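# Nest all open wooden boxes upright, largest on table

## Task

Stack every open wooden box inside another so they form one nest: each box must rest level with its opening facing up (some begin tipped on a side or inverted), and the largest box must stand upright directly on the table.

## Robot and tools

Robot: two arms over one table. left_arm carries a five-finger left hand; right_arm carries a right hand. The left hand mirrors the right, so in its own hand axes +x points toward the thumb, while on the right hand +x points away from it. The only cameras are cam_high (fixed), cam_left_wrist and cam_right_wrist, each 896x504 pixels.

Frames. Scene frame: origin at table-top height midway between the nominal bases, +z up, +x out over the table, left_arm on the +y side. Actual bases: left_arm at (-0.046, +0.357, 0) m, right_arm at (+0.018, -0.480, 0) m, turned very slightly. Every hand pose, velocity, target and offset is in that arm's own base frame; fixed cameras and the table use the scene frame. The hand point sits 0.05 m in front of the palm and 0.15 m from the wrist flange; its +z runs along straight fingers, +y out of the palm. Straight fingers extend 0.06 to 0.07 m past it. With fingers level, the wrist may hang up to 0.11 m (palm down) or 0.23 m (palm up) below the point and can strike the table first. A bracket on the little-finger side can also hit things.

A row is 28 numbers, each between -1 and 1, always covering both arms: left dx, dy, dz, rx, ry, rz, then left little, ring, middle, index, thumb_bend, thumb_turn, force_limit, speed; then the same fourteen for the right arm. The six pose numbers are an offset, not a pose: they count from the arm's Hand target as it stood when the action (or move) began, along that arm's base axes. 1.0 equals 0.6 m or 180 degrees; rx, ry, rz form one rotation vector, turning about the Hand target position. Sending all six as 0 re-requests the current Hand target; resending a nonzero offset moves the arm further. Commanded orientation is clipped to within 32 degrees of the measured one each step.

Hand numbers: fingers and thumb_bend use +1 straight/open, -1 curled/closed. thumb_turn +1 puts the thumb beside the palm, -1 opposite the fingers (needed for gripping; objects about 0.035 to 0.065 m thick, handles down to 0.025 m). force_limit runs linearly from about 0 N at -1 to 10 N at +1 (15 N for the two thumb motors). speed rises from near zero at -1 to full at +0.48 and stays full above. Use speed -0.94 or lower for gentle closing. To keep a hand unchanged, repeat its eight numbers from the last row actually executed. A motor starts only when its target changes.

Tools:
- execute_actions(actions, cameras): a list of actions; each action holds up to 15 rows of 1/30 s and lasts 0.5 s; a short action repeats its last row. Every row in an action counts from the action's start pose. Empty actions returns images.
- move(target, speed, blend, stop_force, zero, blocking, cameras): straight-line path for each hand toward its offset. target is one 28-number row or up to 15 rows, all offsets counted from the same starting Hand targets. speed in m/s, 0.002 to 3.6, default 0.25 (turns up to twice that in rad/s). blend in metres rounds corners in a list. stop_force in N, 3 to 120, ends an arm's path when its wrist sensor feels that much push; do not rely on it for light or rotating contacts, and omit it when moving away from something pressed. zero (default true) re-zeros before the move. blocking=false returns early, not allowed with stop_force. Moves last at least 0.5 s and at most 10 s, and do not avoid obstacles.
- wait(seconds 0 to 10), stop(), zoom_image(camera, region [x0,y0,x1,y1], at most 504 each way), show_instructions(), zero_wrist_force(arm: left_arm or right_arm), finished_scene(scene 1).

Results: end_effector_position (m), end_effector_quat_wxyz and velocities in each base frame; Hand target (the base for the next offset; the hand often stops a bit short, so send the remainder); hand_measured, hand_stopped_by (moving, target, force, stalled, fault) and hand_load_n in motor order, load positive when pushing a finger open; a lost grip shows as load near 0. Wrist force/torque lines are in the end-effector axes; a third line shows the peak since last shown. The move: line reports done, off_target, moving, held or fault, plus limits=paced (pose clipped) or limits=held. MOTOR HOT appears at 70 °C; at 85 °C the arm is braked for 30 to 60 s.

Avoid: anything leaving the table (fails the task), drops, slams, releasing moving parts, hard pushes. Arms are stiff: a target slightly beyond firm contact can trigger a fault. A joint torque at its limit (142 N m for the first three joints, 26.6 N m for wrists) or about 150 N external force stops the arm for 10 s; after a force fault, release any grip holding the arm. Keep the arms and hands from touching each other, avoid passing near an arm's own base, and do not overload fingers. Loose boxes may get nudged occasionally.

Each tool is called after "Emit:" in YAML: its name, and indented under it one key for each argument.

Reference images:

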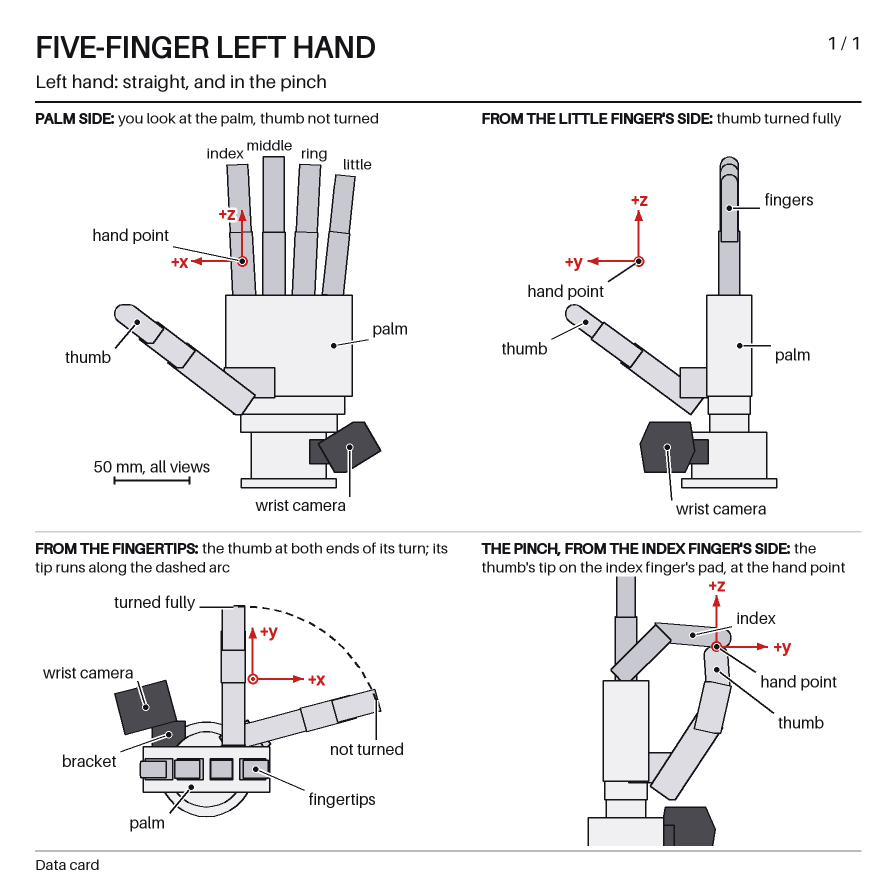

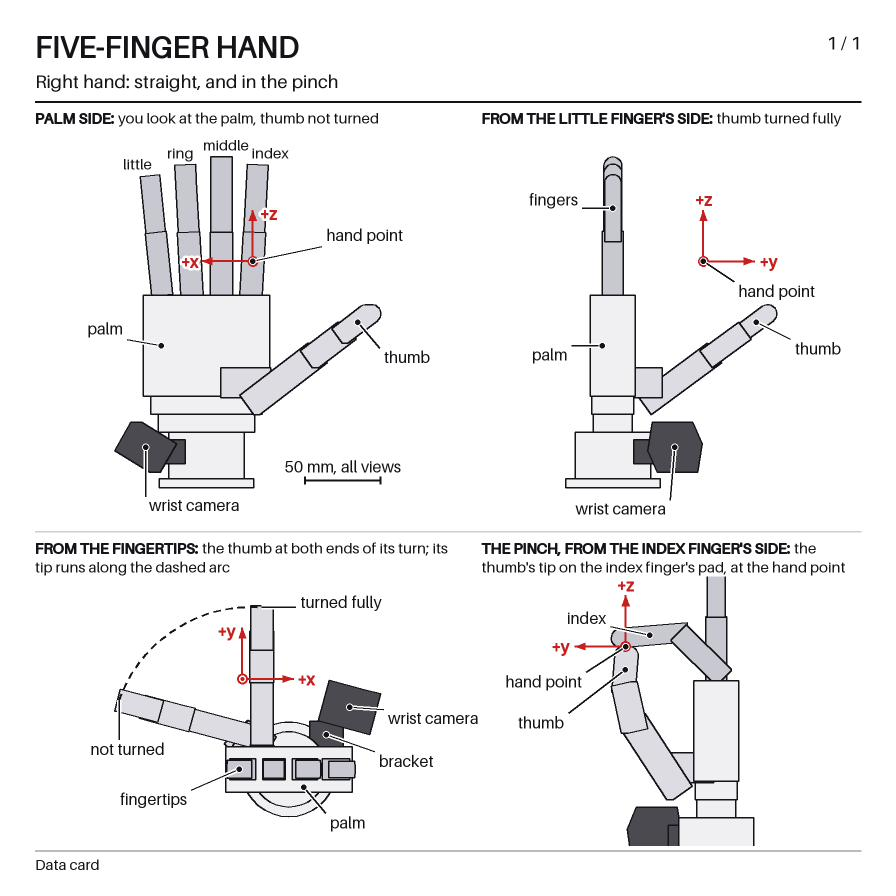

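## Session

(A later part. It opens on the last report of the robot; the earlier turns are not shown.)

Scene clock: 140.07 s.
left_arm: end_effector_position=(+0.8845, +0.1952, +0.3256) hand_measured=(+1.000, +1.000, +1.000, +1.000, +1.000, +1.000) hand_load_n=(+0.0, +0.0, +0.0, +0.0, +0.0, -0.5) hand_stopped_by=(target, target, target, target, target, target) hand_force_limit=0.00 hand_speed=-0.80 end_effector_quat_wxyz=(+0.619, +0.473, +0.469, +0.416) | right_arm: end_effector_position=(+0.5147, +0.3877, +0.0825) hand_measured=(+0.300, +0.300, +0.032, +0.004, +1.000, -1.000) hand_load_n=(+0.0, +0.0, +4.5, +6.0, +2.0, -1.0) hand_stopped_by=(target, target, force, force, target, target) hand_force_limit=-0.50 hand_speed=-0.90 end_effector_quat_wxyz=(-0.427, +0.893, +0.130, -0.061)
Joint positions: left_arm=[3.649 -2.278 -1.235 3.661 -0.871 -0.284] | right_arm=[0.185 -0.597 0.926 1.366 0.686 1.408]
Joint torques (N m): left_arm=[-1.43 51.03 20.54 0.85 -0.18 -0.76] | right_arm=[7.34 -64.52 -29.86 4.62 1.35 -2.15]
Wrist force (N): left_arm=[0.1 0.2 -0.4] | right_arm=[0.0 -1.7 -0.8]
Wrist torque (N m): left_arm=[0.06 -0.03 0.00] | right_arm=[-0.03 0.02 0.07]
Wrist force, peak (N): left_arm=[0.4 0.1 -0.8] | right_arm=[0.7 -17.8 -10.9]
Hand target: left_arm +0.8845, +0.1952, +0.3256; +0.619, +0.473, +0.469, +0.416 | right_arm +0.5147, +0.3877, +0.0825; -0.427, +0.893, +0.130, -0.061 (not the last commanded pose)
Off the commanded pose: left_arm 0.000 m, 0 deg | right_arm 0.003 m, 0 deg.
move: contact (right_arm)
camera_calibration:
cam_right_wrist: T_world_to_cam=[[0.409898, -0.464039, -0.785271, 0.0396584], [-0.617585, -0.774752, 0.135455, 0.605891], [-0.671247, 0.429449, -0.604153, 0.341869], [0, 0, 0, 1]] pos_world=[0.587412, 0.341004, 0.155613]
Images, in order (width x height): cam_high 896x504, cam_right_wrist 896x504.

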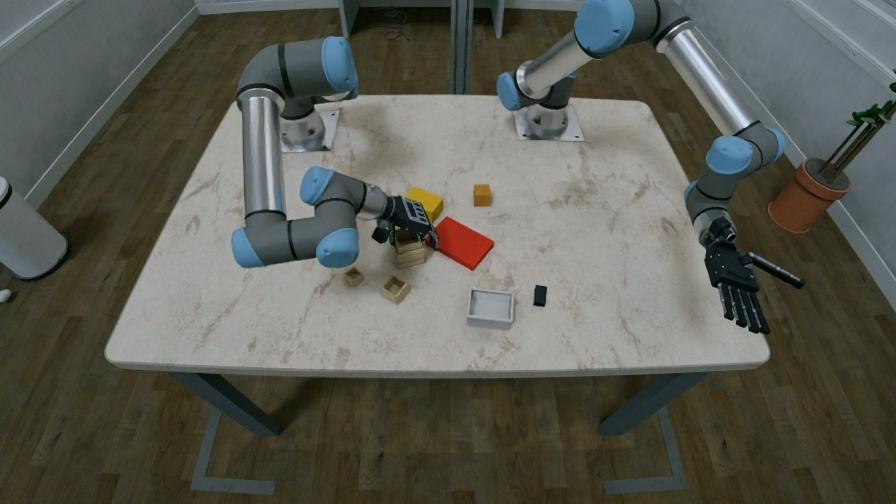

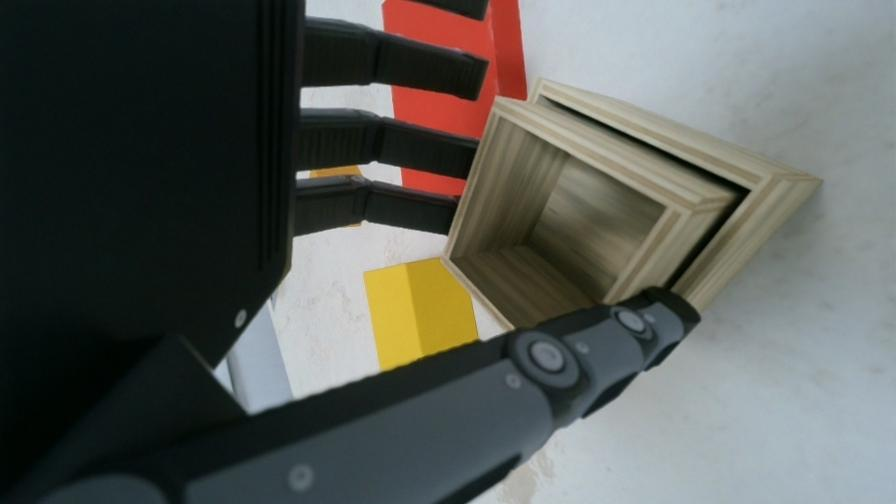

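Emit:
move:
  target: [0,0,0,0,0,0,1,1,1,1,1,1,0.0,-0.80,0,0,0,0,0,0,0.3,0.3,0.3,0.3,1,-1,-0.5,-0.4]
  speed: 0.05
  cameras: ["cam_high","cam_right_wrist"]

Scene clock: 145.47 s.
left_arm: end_effector_position=(+0.8845, +0.1952, +0.3256) hand_measured=(+1.000, +1.000, +1.000, +1.000, +1.000, +1.000) hand_load_n=(+0.0, +0.0, +0.0, +0.0, +0.0, +0.0) hand_stopped_by=(target, target, target, target, target, target) hand_force_limit=0.00 hand_speed=-0.80 end_effector_quat_wxyz=(+0.619, +0.473, +0.469, +0.416) | right_arm: end_effector_position=(+0.5147, +0.3877, +0.0826) hand_measured=(+0.300, +0.300, +0.300, +0.300, +1.000, -1.000) hand_load_n=(+0.0, +0.0, +0.0, +0.5, +0.0, +0.0) hand_stopped_by=(target, target, target, target, target, target) hand_force_limit=-0.50 hand_speed=-0.40 end_effector_quat_wxyz=(-0.427, +0.893, +0.130, -0.061)
Joint positions: left_arm=[3.649 -2.278 -1.235 3.661 -0.871 -0.284] | right_arm=[0.185 -0.597 0.926 1.366 0.686 1.408]
Joint torques (N m): left_arm=[-0.63 50.4 19.71 0.75 -0.33 -0.97] | right_arm=[6.87 -46.94 -15.21 0.2 0.49 -2.17]
Wrist force (N): left_arm=[0.1 0.1 -0.6] | right_arm=[-0.6 -0.5 0.5]
Wrist torque (N m): left_arm=[0.05 -0.04 0.00] | right_arm=[-0.14 0.02 0.08]
Wrist force, peak (N): left_arm=[0.1 0.2 -0.9] | right_arm=[1.4 -17.2 -10.7]
Hand target: left_arm +0.8845, +0.1952, +0.3256; +0.619, +0.473, +0.469, +0.416 | right_arm +0.5147, +0.3877, +0.0825; -0.427, +0.893, +0.130, -0.061
Off the commanded pose: left_arm 0.000 m, 0 deg | right_arm 0.000 m, 0 deg.
move: done
camera_calibration:
cam_right_wrist: T_world_to_cam=[[0.410027, -0.464029, -0.78521, 0.039648], [-0.617602, -0.774757, 0.135347, 0.605907], [-0.671152, 0.429451, -0.604257, 0.341889], [0, 0, 0, 1]] pos_world=[0.587412, 0.341004, 0.155713]
Images, in order (width x height): cam_high 896x504, cam_right_wrist 896x504.

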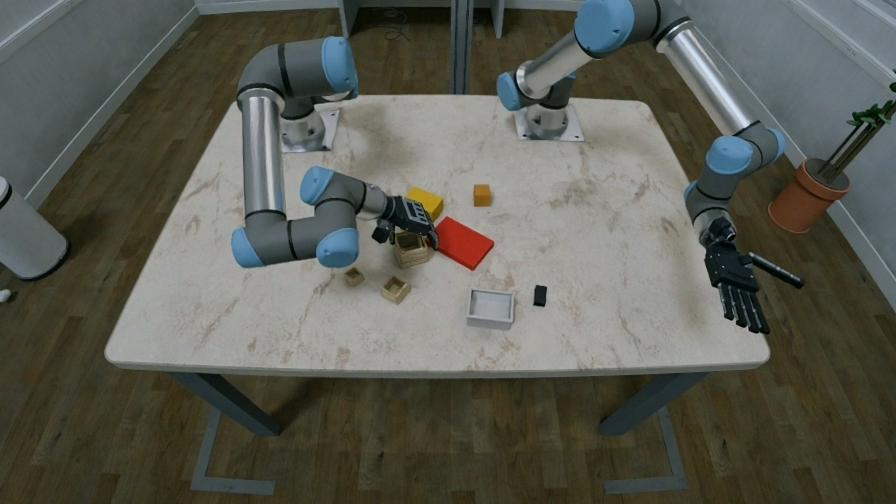

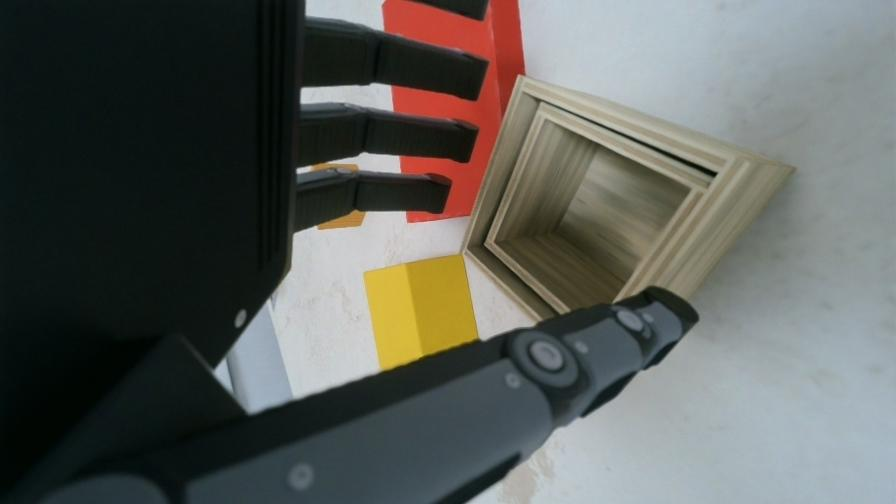

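Emit:
zoom_image:
  camera: "cam_right_wrist"
  region: [440, 60, 820, 340]

Scaled by 1.326 from the camera's 896x504 image, which has a finer 1280x720 frame.

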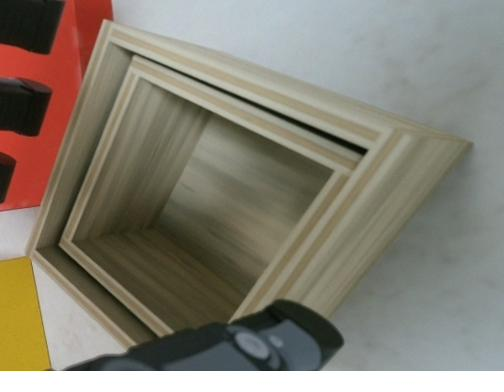

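Emit:
move:
  target:
    - [0,0,0,0,0,0,1,1,1,1,1,1,0.0,-0.80,0,0,0.11,0,0,0,0.34,0.34,0.34,0.34,0.84,-1,-0.5,-0.2]
    - [0,0,0,0,0,0,1,1,1,1,1,1,0.0,-0.80,0.2085,-0.0362,0.0623,0,0,-0.2972,0.34,0.34,0.34,0.34,0.84,-1,-0.5,-0.2]
  speed: 0.3
  blend: [0.02,0]
  cameras: ["cam_high","cam_right_wrist"]

Emit:
zoom_image:
  camera: "cam_right_wrist"
  region: [440, 100, 840, 340]

Scene clock: 152.73 s.
left_arm: end_effector_position=(+0.8845, +0.1952, +0.3256) hand_measured=(+1.000, +1.000, +1.000, +1.000, +1.000, +1.000) hand_load_n=(+0.0, +0.0, +0.0, +0.0, +0.0, +0.0) hand_stopped_by=(target, target, target, target, target, target) hand_force_limit=0.00 hand_speed=-0.80 end_effector_quat_wxyz=(+0.619, +0.473, +0.469, +0.416) | right_arm: end_effector_position=(+0.6396, +0.3660, +0.1200) hand_measured=(+0.340, +0.340, +0.340, +0.340, +0.840, -1.000) hand_load_n=(+0.0, +0.0, +0.0, +0.0, +0.0, +0.0) hand_stopped_by=(target, target, target, target, target, target) hand_force_limit=-0.50 hand_speed=-0.20 end_effector_quat_wxyz=(-0.408, +0.856, -0.285, +0.137)
Joint positions: left_arm=[3.649 -2.278 -1.235 3.661 -0.871 -0.284] | right_arm=[0.153 -0.825 1.041 0.629 0.997 2.59]
Joint torques (N m): left_arm=[-0.64 50.79 20.84 0.58 -0.13 -0.88] | right_arm=[-11 -43.32 -31.67 0.39 0.71 2.53]
Wrist force (N): left_arm=[0.0 0.2 -0.6] | right_arm=[-0.7 -0.3 0.2]
Wrist torque (N m): left_arm=[0.07 -0.02 -0.01] | right_arm=[-0.05 0.04 0.09]
Wrist force, peak (N): left_arm=[0.3 0.1 -0.9] | right_arm=[-0.7 -2.9 -0.8]
Hand target: left_arm +0.8845, +0.1952, +0.3256; +0.619, +0.473, +0.469, +0.416 | right_arm +0.6398, +0.3659, +0.1199; -0.408, +0.856, -0.286, +0.137
Off the commanded pose: left_arm 0.000 m, 0 deg | right_arm 0.000 m, 0 deg.
move: done
camera_calibration:
cam_right_wrist: T_world_to_cam=[[-0.128933, -0.605584, -0.785267, 0.404297], [-0.990151, 0.0350524, 0.135541, 0.603075], [-0.0545562, 0.795009, -0.604139, -0.0705577], [0, 0, 0, 1]] pos_world=[0.645413, 0.279791, 0.193113]
Images, in order (width x height): cam_high 896x504, cam_right_wrist 896x504.

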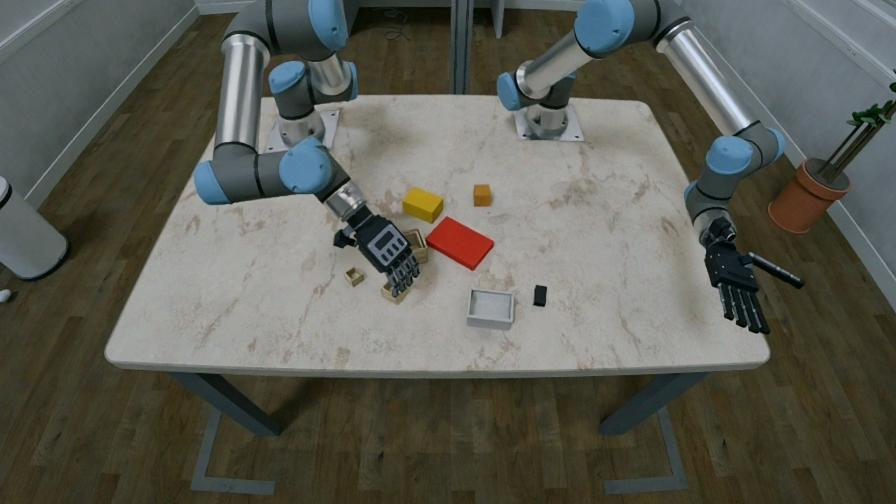

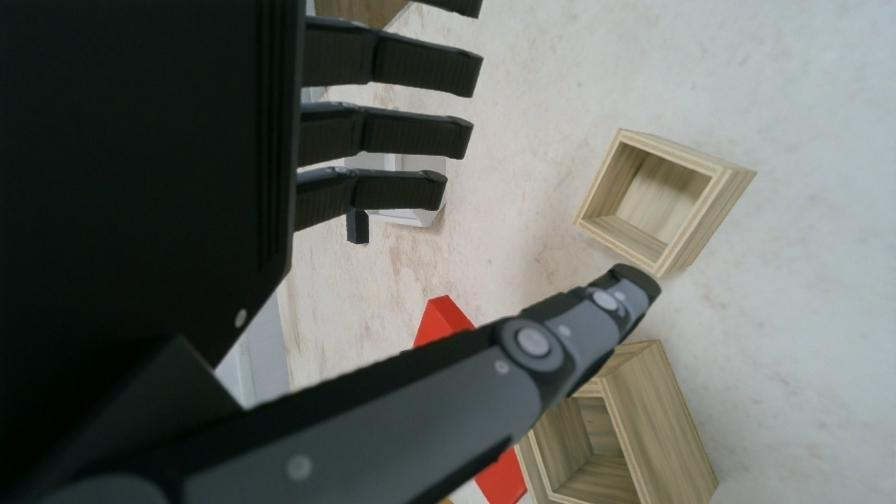

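Scaled by 1.260 from the camera's 896x504 image, which has a finer 1280x720 frame.

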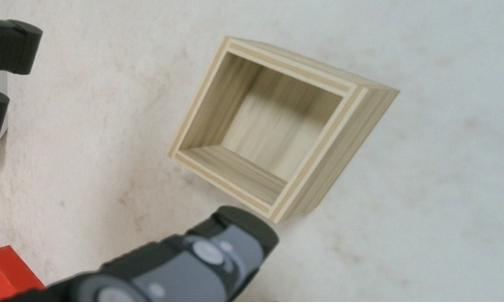

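Emit:
move:
  target: [0,0,0,0,0,0,1,1,1,1,1,1,0.0,-0.80,0.0033,-0.0057,-0.1282,0,0,0.0167,0.34,0.34,0.34,0.34,0.84,-1,-0.5,-0.2]
  speed: 0.1
  stop_force: 6
  cameras: ["cam_right_wrist"]

Scene clock: 157.20 s.
left_arm: end_effector_position=(+0.8845, +0.1952, +0.3256) hand_measured=(+1.000, +1.000, +1.000, +1.000, +1.000, +1.000) hand_load_n=(+0.0, +0.0, +0.0, +0.0, +0.0, +0.0) hand_stopped_by=(target, target, target, target, target, target) hand_force_limit=0.00 hand_speed=-0.80 end_effector_quat_wxyz=(+0.619, +0.473, +0.469, +0.416) | right_arm: end_effector_position=(+0.6418, +0.3625, +0.0430) hand_measured=(+0.340, +0.340, +0.340, +0.340, +0.840, -1.000) hand_load_n=(+0.0, +0.0, +0.0, +0.0, +0.0, +0.0) hand_stopped_by=(target, target, target, target, target, target) hand_force_limit=-0.50 hand_speed=-0.20 end_effector_quat_wxyz=(-0.412, +0.863, -0.263, +0.127)
Joint positions: left_arm=[3.649 -2.278 -1.235 3.661 -0.871 -0.284] | right_arm=[0.139 -0.741 1.102 0.518 0.955 2.529]
Joint torques (N m): left_arm=[-0.1 50.55 21.05 0.74 -0.19 -0.75] | right_arm=[9.39 -61.88 -31.81 0.72 1.59 2.38]
Wrist force (N): left_arm=[0.0 0.3 -0.7] | right_arm=[-0.7 -0.5 0.4]
Wrist torque (N m): left_arm=[0.09 -0.02 -0.02] | right_arm=[-0.08 0.01 -0.05]
Wrist force, peak (N): left_arm=[0.3 0.2 -0.9] | right_arm=[-0.5 -1.5 -0.7]
Hand target: left_arm +0.8845, +0.1952, +0.3256; +0.619, +0.473, +0.469, +0.416 | right_arm +0.6418, +0.3625, +0.0430; -0.412, +0.863, -0.263, +0.127
Off the commanded pose: left_arm 0.000 m, 0 deg | right_arm 0.000 m, 0 deg.
move: done
camera_calibration:
cam_right_wrist: T_world_to_cam=[[-0.0973165, -0.611439, -0.785285, 0.323819], [-0.990639, -0.0163863, 0.135524, 0.634677], [-0.0957324, 0.791122, -0.60412, -0.0863464], [0, 0, 0, 1]] pos_world=[0.651982, 0.276706, 0.116113]
Images, in order (width x height): cam_right_wrist 896x504.

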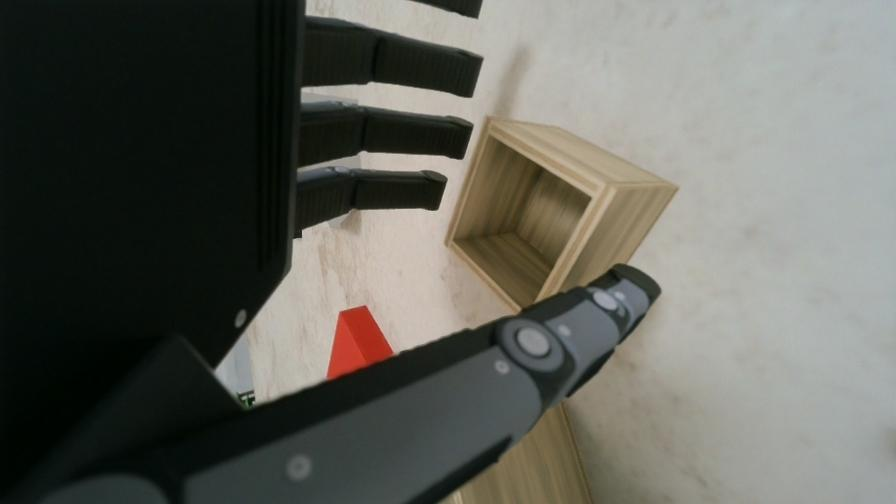

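Emit:
move:
  target:
    - [0,0,0,0,0,0,1,1,1,1,1,1,0.0,-0.80,0,0,0,0,0,0,0.34,0.34,-0.3,-0.3,0.7,-1,-0.5,-0.9]
    - [0,0,0,0,0,0,1,1,1,1,1,1,0.0,-0.80,0,0,0.05,0,0,0,0.34,0.34,-0.3,-0.3,0.7,-1,-0.5,-0.9]
  speed: 0.05
  cameras: ["cam_high","cam_right_wrist"]

Emit:
zoom_image:
  camera: "cam_right_wrist"
  region: [420, 80, 720, 320]

Scene clock: 160.93 s.
left_arm: end_effector_position=(+0.8845, +0.1952, +0.3256) hand_measured=(+1.000, +1.000, +1.000, +1.000, +1.000, +1.000) hand_load_n=(+0.0, +0.0, +0.0, +0.0, +0.0, +0.0) hand_stopped_by=(target, target, target, target, target, target) hand_force_limit=0.00 hand_speed=-0.80 end_effector_quat_wxyz=(+0.619, +0.473, +0.469, +0.416) | right_arm: end_effector_position=(+0.6419, +0.3625, +0.0733) hand_measured=(+0.340, +0.340, +0.072, +0.052, +0.704, -1.000) hand_load_n=(+0.0, +0.0, +5.5, +2.0, +7.5, +0.5) hand_stopped_by=(target, target, force, force, force, target) hand_force_limit=-0.50 hand_speed=-0.90 end_effector_quat_wxyz=(-0.412, +0.863, -0.263, +0.127) end_effector_velocity=(+0.000, +0.000, -0.002) end_effector_angular_velocity=(+0.001, +0.001, -0.001)
Joint positions: left_arm=[3.649 -2.278 -1.235 3.661 -0.871 -0.284] | right_arm=[0.139 -0.767 1.068 0.578 0.955 2.529]
Joint velocities: left_arm=[within noise] | right_arm=[0 0.002 0.003 -0.005 0 0.001]
Joint torques (N m): left_arm=[-0.29 51.17 21.97 0.5 -0.24 -1.03] | right_arm=[8.8 -44.33 -4.17 -1.22 1.31 0.46]
Wrist force (N): left_arm=[0.2 0.1 -0.7] | right_arm=[-0.5 -0.2 0.4]
Wrist torque (N m): left_arm=[0.06 -0.05 0.01] | right_arm=[-0.05 -0.01 -0.05]
Wrist force, peak (N): left_arm=[0.4 -0.1 -0.9] | right_arm=[-0.8 -1.8 -0.6]
Hand target: left_arm +0.8845, +0.1952, +0.3256; +0.619, +0.473, +0.469, +0.416 | right_arm +0.6418, +0.3625, +0.0730; -0.412, +0.863, -0.263, +0.127
Off the commanded pose: left_arm 0.000 m, 0 deg | right_arm 0.000 m, 0 deg.
move: done
camera_calibration:
cam_right_wrist: T_world_to_cam=[[-0.0969988, -0.611417, -0.785341, 0.347418], [-0.990689, -0.0164292, 0.135152, 0.630769], [-0.095537, 0.791138, -0.60413, -0.0681623], [0, 0, 0, 1]] pos_world=[0.652083, 0.276706, 0.146413]
Images, in order (width x height): cam_high 896x504, cam_right_wrist 896x504.

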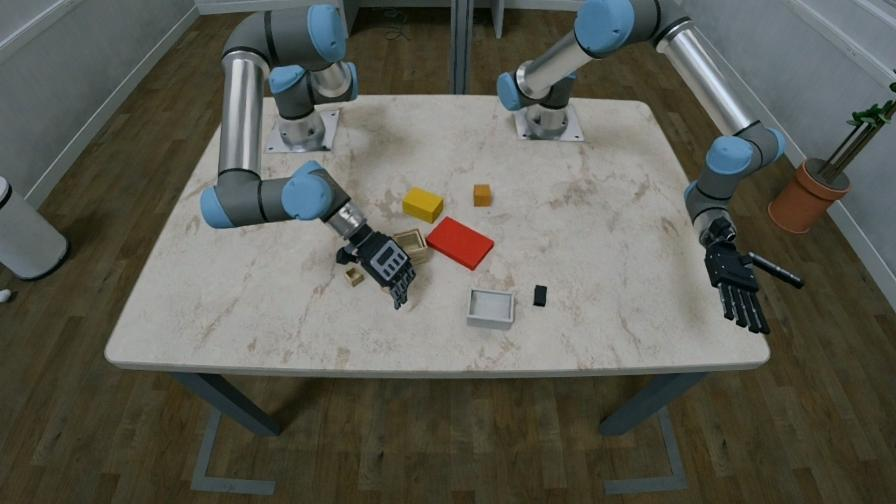

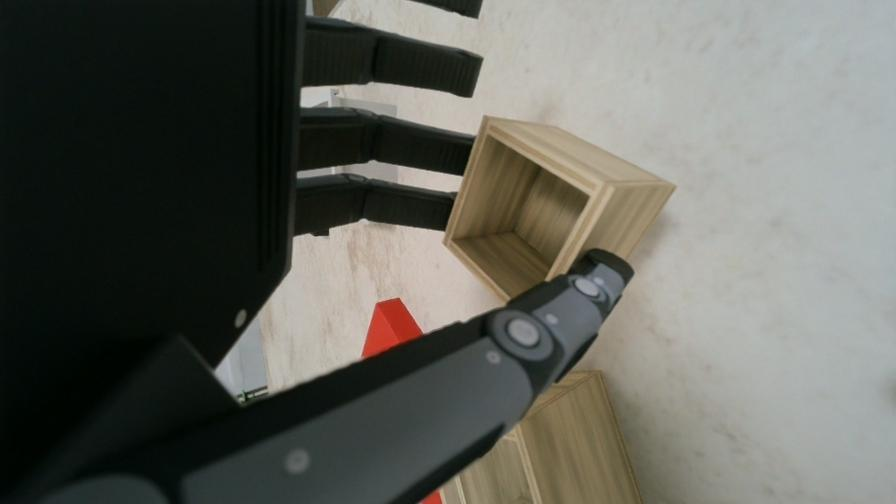

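Scaled by 1.680 from the camera's 896x504 image, which has a finer 1280x720 frame.

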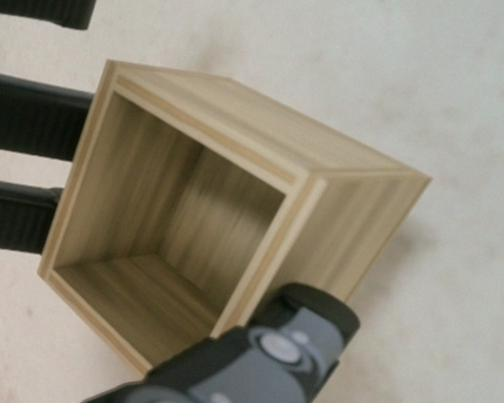

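Emit:
move:
  target:
    - [0,0,0,0,0,0,1,1,1,1,1,1,0.0,-0.80,0,0,0.095,0,0,-0.02,0.34,0.34,-0.3,-0.3,0.7,-1,-0.5,-0.9]
    - [0,0,0,0,0,0,1,1,1,1,1,1,0.0,-0.80,-0.2167,0.165,0.095,0,0,-0.2222,0.34,0.34,-0.3,-0.3,0.7,-1,-0.5,-0.9]
  speed: 0.2
  blend: [0.02,0]
  cameras: ["cam_high","cam_right_wrist"]

Emit:
zoom_image:
  camera: "cam_right_wrist"
  region: [420, 0, 896, 320]

Scene clock: 166.33 s.
left_arm: end_effector_position=(+0.8845, +0.1952, +0.3256) hand_measured=(+1.000, +1.000, +1.000, +1.000, +1.000, +1.000) hand_load_n=(+0.0, +0.0, +0.0, +0.0, +0.0, +0.0) hand_stopped_by=(target, target, target, target, target, target) hand_force_limit=0.00 hand_speed=-0.80 end_effector_quat_wxyz=(+0.619, +0.473, +0.469, +0.416) | right_arm: end_effector_position=(+0.5118, +0.4615, +0.1300) hand_measured=(+0.340, +0.340, +0.072, +0.052, +0.704, -1.000) hand_load_n=(+0.0, +0.0, +5.5, +2.0, +7.5, +0.5) hand_stopped_by=(target, target, force, force, force, target) hand_force_limit=-0.50 hand_speed=-0.90 end_effector_quat_wxyz=(-0.344, +0.721, -0.542, +0.260)
Joint positions: left_arm=[3.649 -2.278 -1.235 3.661 -0.871 -0.284] | right_arm=[0.56 -1.052 1.365 0.386 1.788 3.318]
Joint torques (N m): left_arm=[-0.64 50.43 20.62 0.56 -0.27 -0.58] | right_arm=[6.96 -52.3 -7.13 -1.92 2.46 2.2]
Wrist force (N): left_arm=[0.2 0.4 -0.8] | right_arm=[-0.7 -0.1 0.6]
Wrist torque (N m): left_arm=[0.10 -0.06 0.00] | right_arm=[-0.08 0.03 0.12]
Wrist force, peak (N): left_arm=[0.0 0.3 -1.0] | right_arm=[-0.7 1.4 1.5]
Hand target: left_arm +0.8845, +0.1952, +0.3256; +0.619, +0.473, +0.469, +0.416 | right_arm +0.5117, +0.4615, +0.1300; -0.344, +0.721, -0.542, +0.260
Off the commanded pose: left_arm 0.000 m, 0 deg | right_arm 0.000 m, 0 deg.
move: done
camera_calibration:
cam_right_wrist: T_world_to_cam=[[-0.467381, -0.406087, -0.785269, 0.534689], [-0.769655, 0.62393, 0.135434, 0.0872546], [0.434956, 0.667685, -0.60416, -0.339222], [0, 0, 0, 1]] pos_world=[0.464606, 0.389183, 0.203113]
Images, in order (width x height): cam_high 896x504, cam_right_wrist 896x504.

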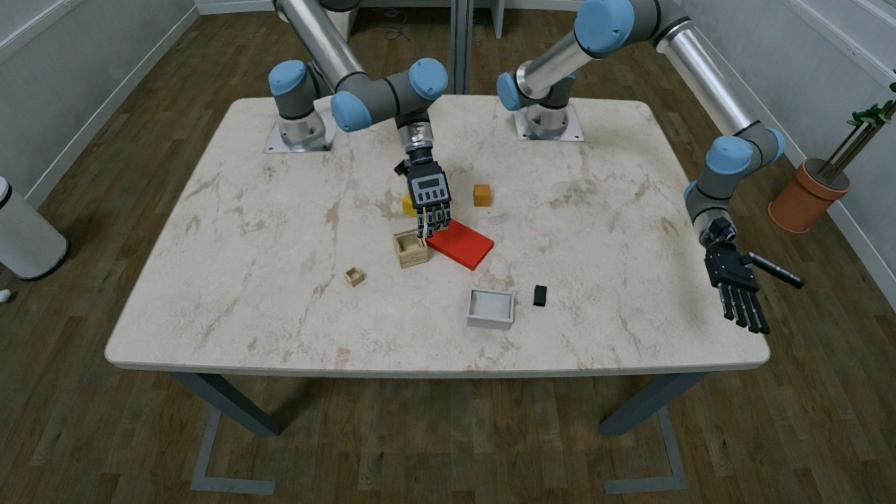

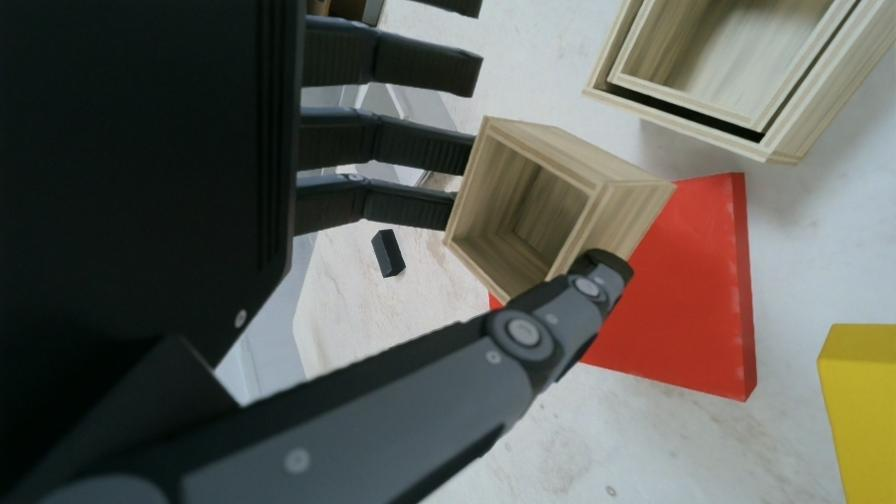

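Scaled by 1.059 from the camera's 896x504 image, which has a finer 1280x720 frame.

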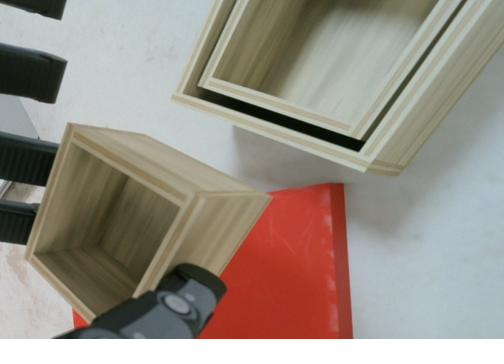

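Emit:
move:
  target:
    - [0,0,0,0,0,0,1,1,1,1,1,1,0.0,-0.80,0.0393,-0.1113,0,0,0,0,0.34,0.34,-0.3,-0.3,0.7,-1,-0.5,-0.9]
    - [0,0,0,0,0,0,1,1,1,1,1,1,0.0,-0.80,0.0393,-0.1113,-0.0475,0,0,0,0.34,0.34,-0.3,-0.3,0.7,-1,-0.5,-0.9]
  speed: 0.12
  blend: [0.01,0]
  cameras: ["cam_right_wrist"]

Emit:
zoom_image:
  camera: "cam_right_wrist"
  region: [520, 60, 800, 300]

Scene clock: 170.47 s.
left_arm: end_effector_position=(+0.8845, +0.1952, +0.3256) hand_measured=(+1.000, +1.000, +1.000, +1.000, +1.000, +1.000) hand_load_n=(+0.5, +0.0, +0.0, +0.0, +0.0, +0.0) hand_stopped_by=(target, target, target, target, target, target) hand_force_limit=0.00 hand_speed=-0.80 end_effector_quat_wxyz=(+0.619, +0.473, +0.469, +0.416) | right_arm: end_effector_position=(+0.5353, +0.3947, +0.1015) hand_measured=(+0.340, +0.340, +0.072, +0.052, +0.704, -1.000) hand_load_n=(-0.5, +0.0, +5.5, +2.0, +7.5, +0.5) hand_stopped_by=(target, target, force, force, force, target) hand_force_limit=-0.50 hand_speed=-0.90 end_effector_quat_wxyz=(-0.344, +0.721, -0.542, +0.260)
Joint positions: left_arm=[3.649 -2.278 -1.235 3.661 -0.871 -0.284] | right_arm=[0.421 -1.096 1.509 0.272 1.682 3.229]
Joint torques (N m): left_arm=[0.18 50.98 19.54 0.49 -0.3 -0.68] | right_arm=[9.56 -46.2 -30.23 -0.51 2.36 2.42]
Wrist force (N): left_arm=[0.1 -0.1 -1.0] | right_arm=[-0.2 0.0 0.8]
Wrist torque (N m): left_arm=[0.04 -0.05 0.01] | right_arm=[-0.08 -0.05 -0.01]
Wrist force, peak (N): left_arm=[0.2 0.4 -1.0] | right_arm=[-2.0 0.0 0.5]
Hand target: left_arm +0.8845, +0.1952, +0.3256; +0.619, +0.473, +0.469, +0.416 | right_arm +0.5353, +0.3947, +0.1015; -0.344, +0.721, -0.542, +0.260
Off the commanded pose: left_arm 0.000 m, 0 deg | right_arm 0.000 m, 0 deg.
move: done
camera_calibration:
cam_right_wrist: T_world_to_cam=[[-0.467701, -0.405983, -0.785133, 0.496217], [-0.769427, 0.624178, 0.13559, 0.150584], [0.435015, 0.667518, -0.604303, -0.321967], [0, 0, 0, 1]] pos_world=[0.488006, 0.322383, 0.174613]
Images, in order (width x height): cam_right_wrist 896x504.

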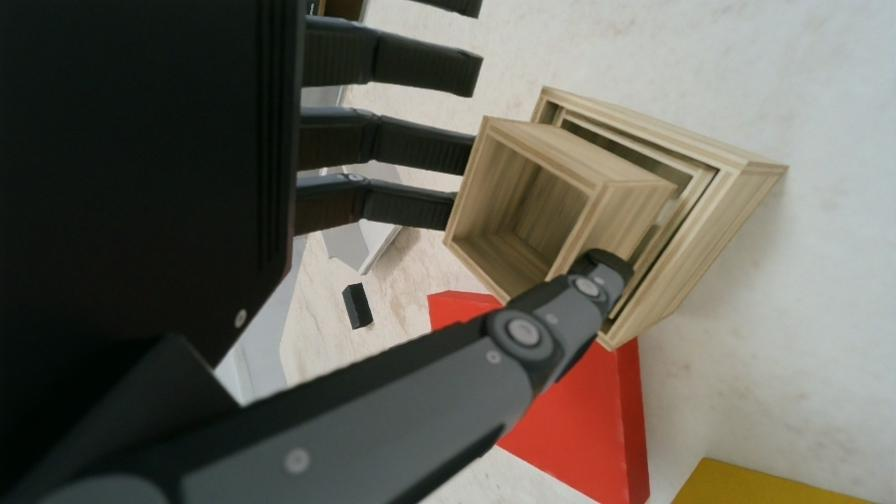

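Scaled by 1.800 from the camera's 896x504 image, which has a finer 1280x720 frame.

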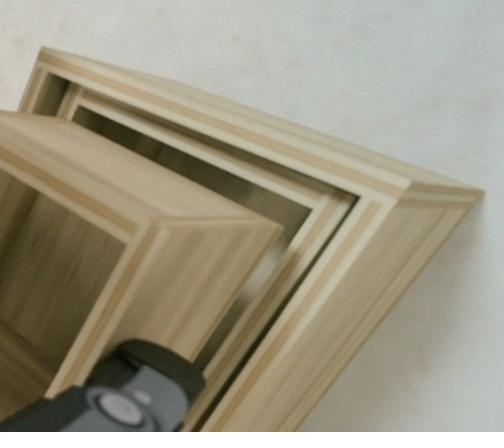

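Emit:
move:
  target:
    - [0,0,0,0,0,0,1,1,1,1,1,1,0.0,-0.80,0.0033,0.0018,0,0,0,0,0.34,0.34,-0.3,-0.3,0.7,-1,-0.5,-0.9]
    - [0,0,0,0,0,0,1,1,1,1,1,1,0.0,-0.80,0.0033,0.0018,-0.0345,0,0,0,0.34,0.34,-0.3,-0.3,0.7,-1,-0.5,-0.9]
  speed: 0.025
  stop_force: 3
  cameras: ["cam_right_wrist"]

Emit:
zoom_image:
  camera: "cam_right_wrist"
  region: [440, 60, 800, 320]

Scene clock: 175.13 s.
left_arm: end_effector_position=(+0.8845, +0.1952, +0.3256) hand_measured=(+1.000, +1.000, +1.000, +1.000, +1.000, +1.000) hand_load_n=(+0.0, +0.0, +0.0, +0.0, +0.0, +0.0) hand_stopped_by=(target, target, target, target, target, target) hand_force_limit=0.00 hand_speed=-0.80 end_effector_quat_wxyz=(+0.619, +0.473, +0.469, +0.416) | right_arm: end_effector_position=(+0.5373, +0.3958, +0.0819) hand_measured=(+0.340, +0.340, +0.072, +0.052, +0.706, -1.000) hand_load_n=(-0.5, -0.5, +5.5, +2.0, +7.5, +0.5) hand_stopped_by=(target, target, force, force, force, target) hand_force_limit=-0.50 hand_speed=-0.90 end_effector_quat_wxyz=(-0.344, +0.721, -0.542, +0.260)
Joint positions: left_arm=[3.649 -2.278 -1.235 3.661 -0.871 -0.284] | right_arm=[0.422 -1.071 1.526 0.23 1.682 3.229]
Joint torques (N m): left_arm=[-1.01 50.16 20.72 0.5 -0.27 -0.8] | right_arm=[1.29 -48.97 -29.67 -1.58 1.13 1.1]
Wrist force (N): left_arm=[0.2 0.3 -0.8] | right_arm=[-0.5 -2.8 -0.9]
Wrist torque (N m): left_arm=[0.08 -0.05 0.00] | right_arm=[-0.04 0.02 -0.09]
Wrist force, peak (N): left_arm=[0.1 0.2 -1.1] | right_arm=[0.2 -11.3 -7.9]
Hand target: left_arm +0.8845, +0.1952, +0.3256; +0.619, +0.473, +0.469, +0.416 | right_arm +0.5373, +0.3958, +0.0819; -0.344, +0.721, -0.542, +0.260 (not the last commanded pose)
Off the commanded pose: left_arm 0.000 m, 0 deg | right_arm 0.001 m, 0 deg.
move: contact (right_arm); path passed 1 of 2 targets
camera_calibration:
cam_right_wrist: T_world_to_cam=[[-0.467553, -0.405895, -0.785266, 0.482131], [-0.769442, 0.624179, 0.1355, 0.154115], [0.435148, 0.66757, -0.60415, -0.335522], [0, 0, 0, 1]] pos_world=[0.490006, 0.323483, 0.155013]
Images, in order (width x height): cam_right_wrist 896x504.

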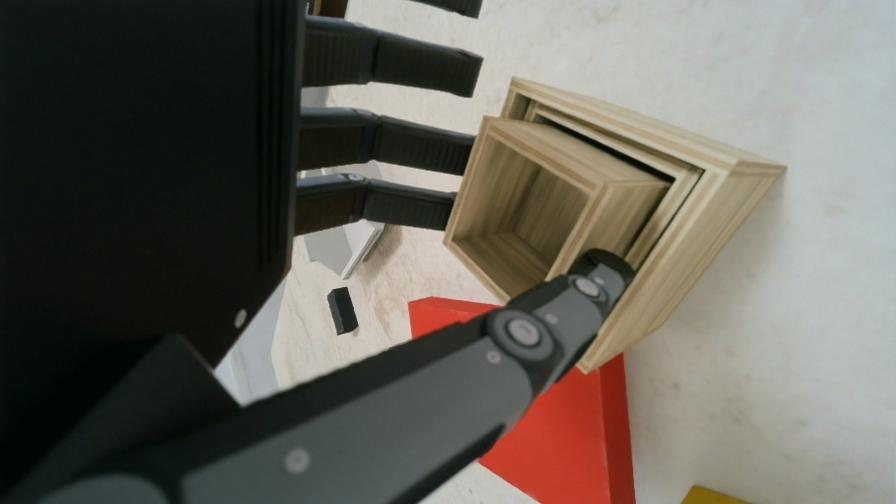

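Scaled by 1.400 from the camera's 896x504 image, which has a finer 1280x720 frame.

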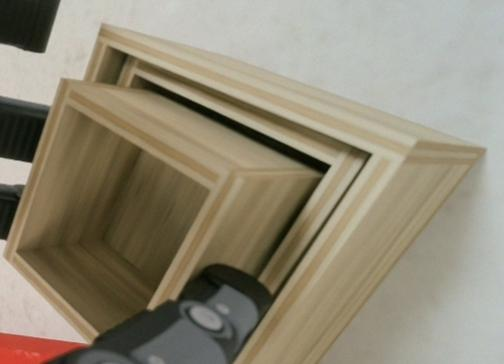

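Emit:
move:
  target: [0,0,0,0,0,0,1,1,1,1,1,1,0.0,-0.80,0,0,0,0,0,0,0.34,0.34,0.34,0.34,0.7,-1,-0.5,-0.4]
  speed: 0.05
  cameras: ["cam_high","cam_right_wrist"]

Emit:
zoom_image:
  camera: "cam_right_wrist"
  region: [440, 60, 800, 380]

Scene clock: 176.63 s.
left_arm: end_effector_position=(+0.8845, +0.1952, +0.3256) hand_measured=(+1.000, +1.000, +1.000, +1.000, +1.000, +1.000) hand_load_n=(+0.0, +0.0, +0.0, +0.0, +0.0, +0.0) hand_stopped_by=(target, target, target, target, target, target) hand_force_limit=0.00 hand_speed=-0.80 end_effector_quat_wxyz=(+0.619, +0.473, +0.469, +0.416) | right_arm: end_effector_position=(+0.5374, +0.3959, +0.0820) hand_measured=(+0.340, +0.340, +0.340, +0.340, +0.704, -1.000) hand_load_n=(+0.0, +0.0, -1.0, +0.0, +0.0, +0.0) hand_stopped_by=(target, target, target, target, force, target) hand_force_limit=-0.50 hand_speed=-0.40 end_effector_quat_wxyz=(-0.344, +0.721, -0.542, +0.260)
Joint positions: left_arm=[3.649 -2.278 -1.235 3.661 -0.871 -0.284] | right_arm=[0.422 -1.071 1.526 0.23 1.682 3.229]
Joint torques (N m): left_arm=[-1.3 51.34 21.57 0.45 0.03 -0.86] | right_arm=[2.29 -32.63 -18.45 1.73 1.09 1.03]
Wrist force (N): left_arm=[0.0 0.3 -0.9] | right_arm=[-0.4 -0.9 -0.3]
Wrist torque (N m): left_arm=[0.09 -0.04 -0.01] | right_arm=[-0.11 0.01 -0.05]
Wrist force, peak (N): left_arm=[0.3 0.1 -1.1] | right_arm=[-0.5 -9.9 -13.8]
Hand target: left_arm +0.8845, +0.1952, +0.3256; +0.619, +0.473, +0.469, +0.416 | right_arm +0.5373, +0.3958, +0.0819; -0.344, +0.721, -0.542, +0.260
Off the commanded pose: left_arm 0.000 m, 0 deg | right_arm 0.000 m, 0 deg.
move: done
camera_calibration:
cam_right_wrist: T_world_to_cam=[[-0.467361, -0.405881, -0.785388, 0.482129], [-0.769514, 0.624116, 0.135378, 0.154177], [0.435226, 0.667638, -0.604018, -0.335542], [0, 0, 0, 1]] pos_world=[0.490006, 0.323483, 0.155113]
Images, in order (width x height): cam_high 896x504, cam_right_wrist 896x504.

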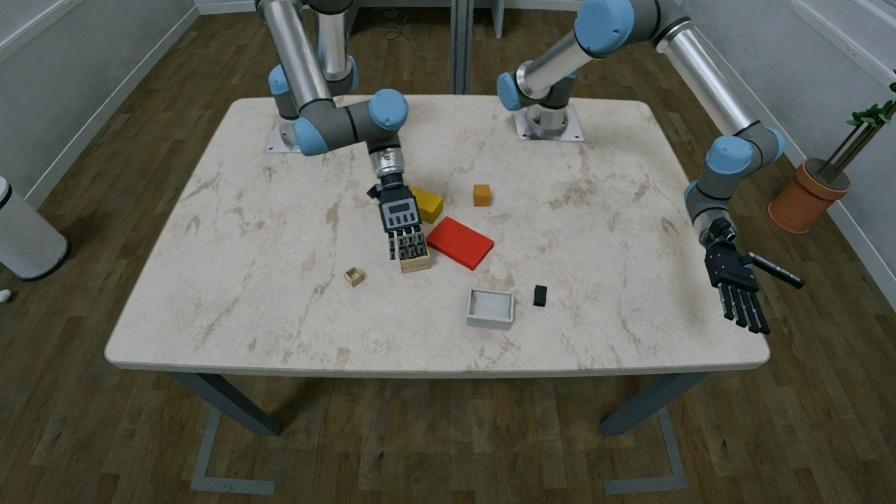

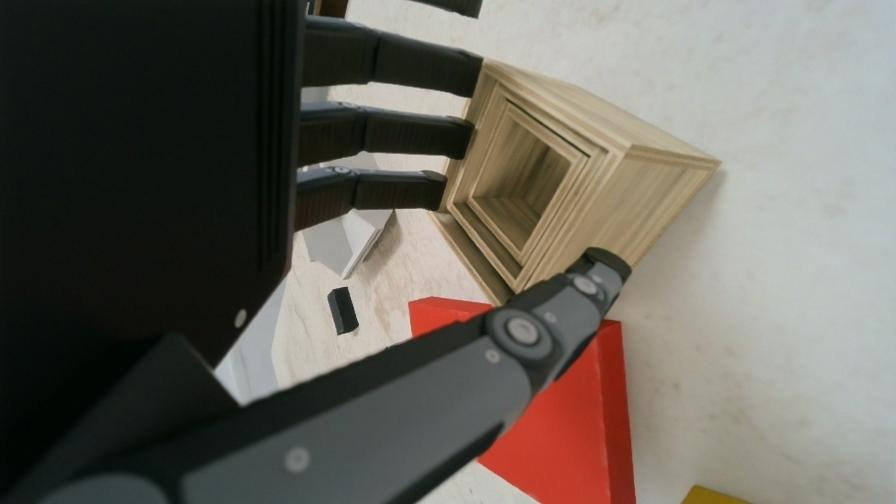

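Scaled by 1.400 from the camera's 896x504 image, which has a finer 1280x720 frame.

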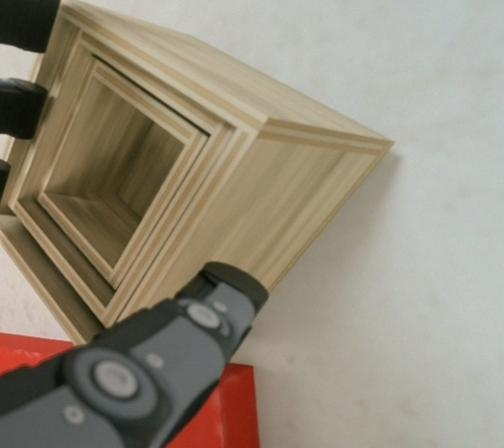

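Emit:
move:
  target:
    - [0,0,0,0,0,0,1,1,1,1,1,1,0.0,-0.80,0,0,0,0,0,0,0.34,0.34,0.22,0.22,0.75,-1,-0.5,-0.4]
    - [0,0,0,0,0,0,1,1,1,1,1,1,0.0,-0.80,0,0,0.1,0,0,0,0.34,0.34,0.22,0.22,0.75,-1,-0.5,-0.4]
  speed: 0.1
  cameras: ["cam_high","cam_right_wrist"]

Emit:
zoom_image:
  camera: "cam_high"
  region: [330, 220, 450, 300]

Scene clock: 182.47 s.
left_arm: end_effector_position=(+0.8845, +0.1952, +0.3256) hand_measured=(+1.000, +1.000, +1.000, +1.000, +1.000, +1.000) hand_load_n=(+0.0, +0.0, +0.0, +0.0, +0.0, +0.0) hand_stopped_by=(target, target, target, target, target, target) hand_force_limit=0.00 hand_speed=-0.80 end_effector_quat_wxyz=(+0.619, +0.473, +0.469, +0.416) | right_arm: end_effector_position=(+0.5374, +0.3959, +0.1420) hand_measured=(+0.340, +0.340, +0.220, +0.220, +0.750, -1.000) hand_load_n=(+0.0, +0.0, +0.0, +0.0, +0.0, +0.0) hand_stopped_by=(target, target, target, target, target, target) hand_force_limit=-0.50 hand_speed=-0.40 end_effector_quat_wxyz=(-0.344, +0.721, -0.542, +0.260)
Joint positions: left_arm=[3.649 -2.278 -1.235 3.661 -0.871 -0.284] | right_arm=[0.422 -1.125 1.443 0.367 1.682 3.229]
Joint torques (N m): left_arm=[-1.41 50.89 21.14 0.4 -0.11 -0.72] | right_arm=[2.25 -33.2 -7.52 -0.39 -0.11 1.08]
Wrist force (N): left_arm=[0.1 0.3 -0.6] | right_arm=[-0.2 -0.4 0.4]
Wrist torque (N m): left_arm=[0.08 -0.03 -0.01] | right_arm=[-0.09 -0.03 -0.03]
Wrist force, peak (N): left_arm=[0.2 0.2 -1.1] | right_arm=[-0.3 0.9 1.4]
Hand target: left_arm +0.8845, +0.1952, +0.3256; +0.619, +0.473, +0.469, +0.416 | right_arm +0.5373, +0.3958, +0.1419; -0.344, +0.721, -0.542, +0.260
Off the commanded pose: left_arm 0.000 m, 0 deg | right_arm 0.000 m, 0 deg.
move: done
camera_calibration:
cam_right_wrist: T_world_to_cam=[[-0.467292, -0.405857, -0.785442, 0.529223], [-0.769542, 0.624088, 0.135351, 0.146083], [0.435252, 0.667679, -0.603955, -0.29934], [0, 0, 0, 1]] pos_world=[0.490006, 0.323483, 0.215113]
Images, in order (width x height): cam_high 896x504, cam_right_wrist 896x504.

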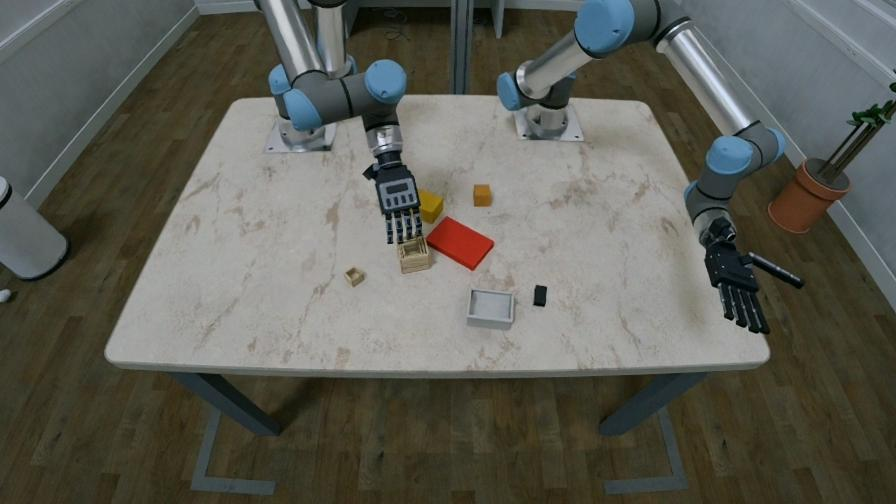

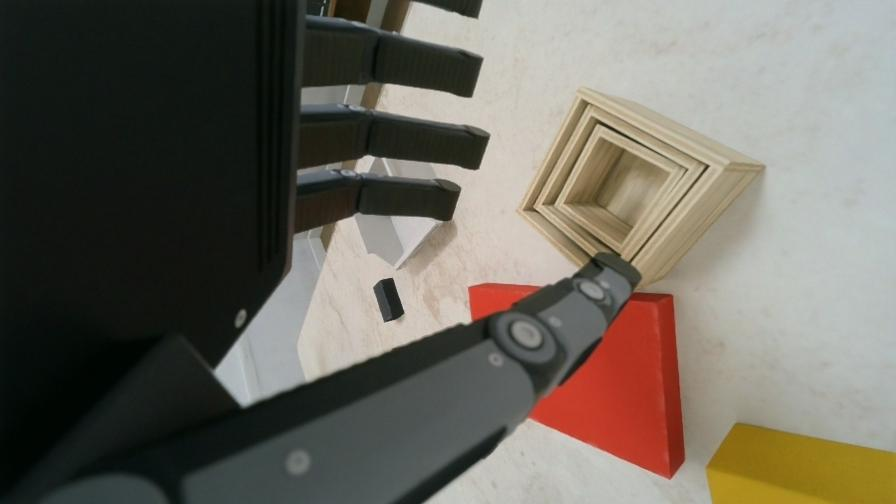

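Scaled by 4.200 from the camera's 896x504 image, which has a finer 1280x720 frame.

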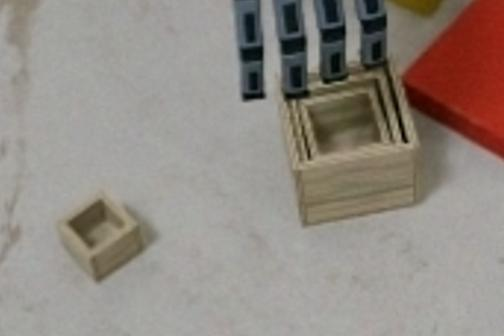

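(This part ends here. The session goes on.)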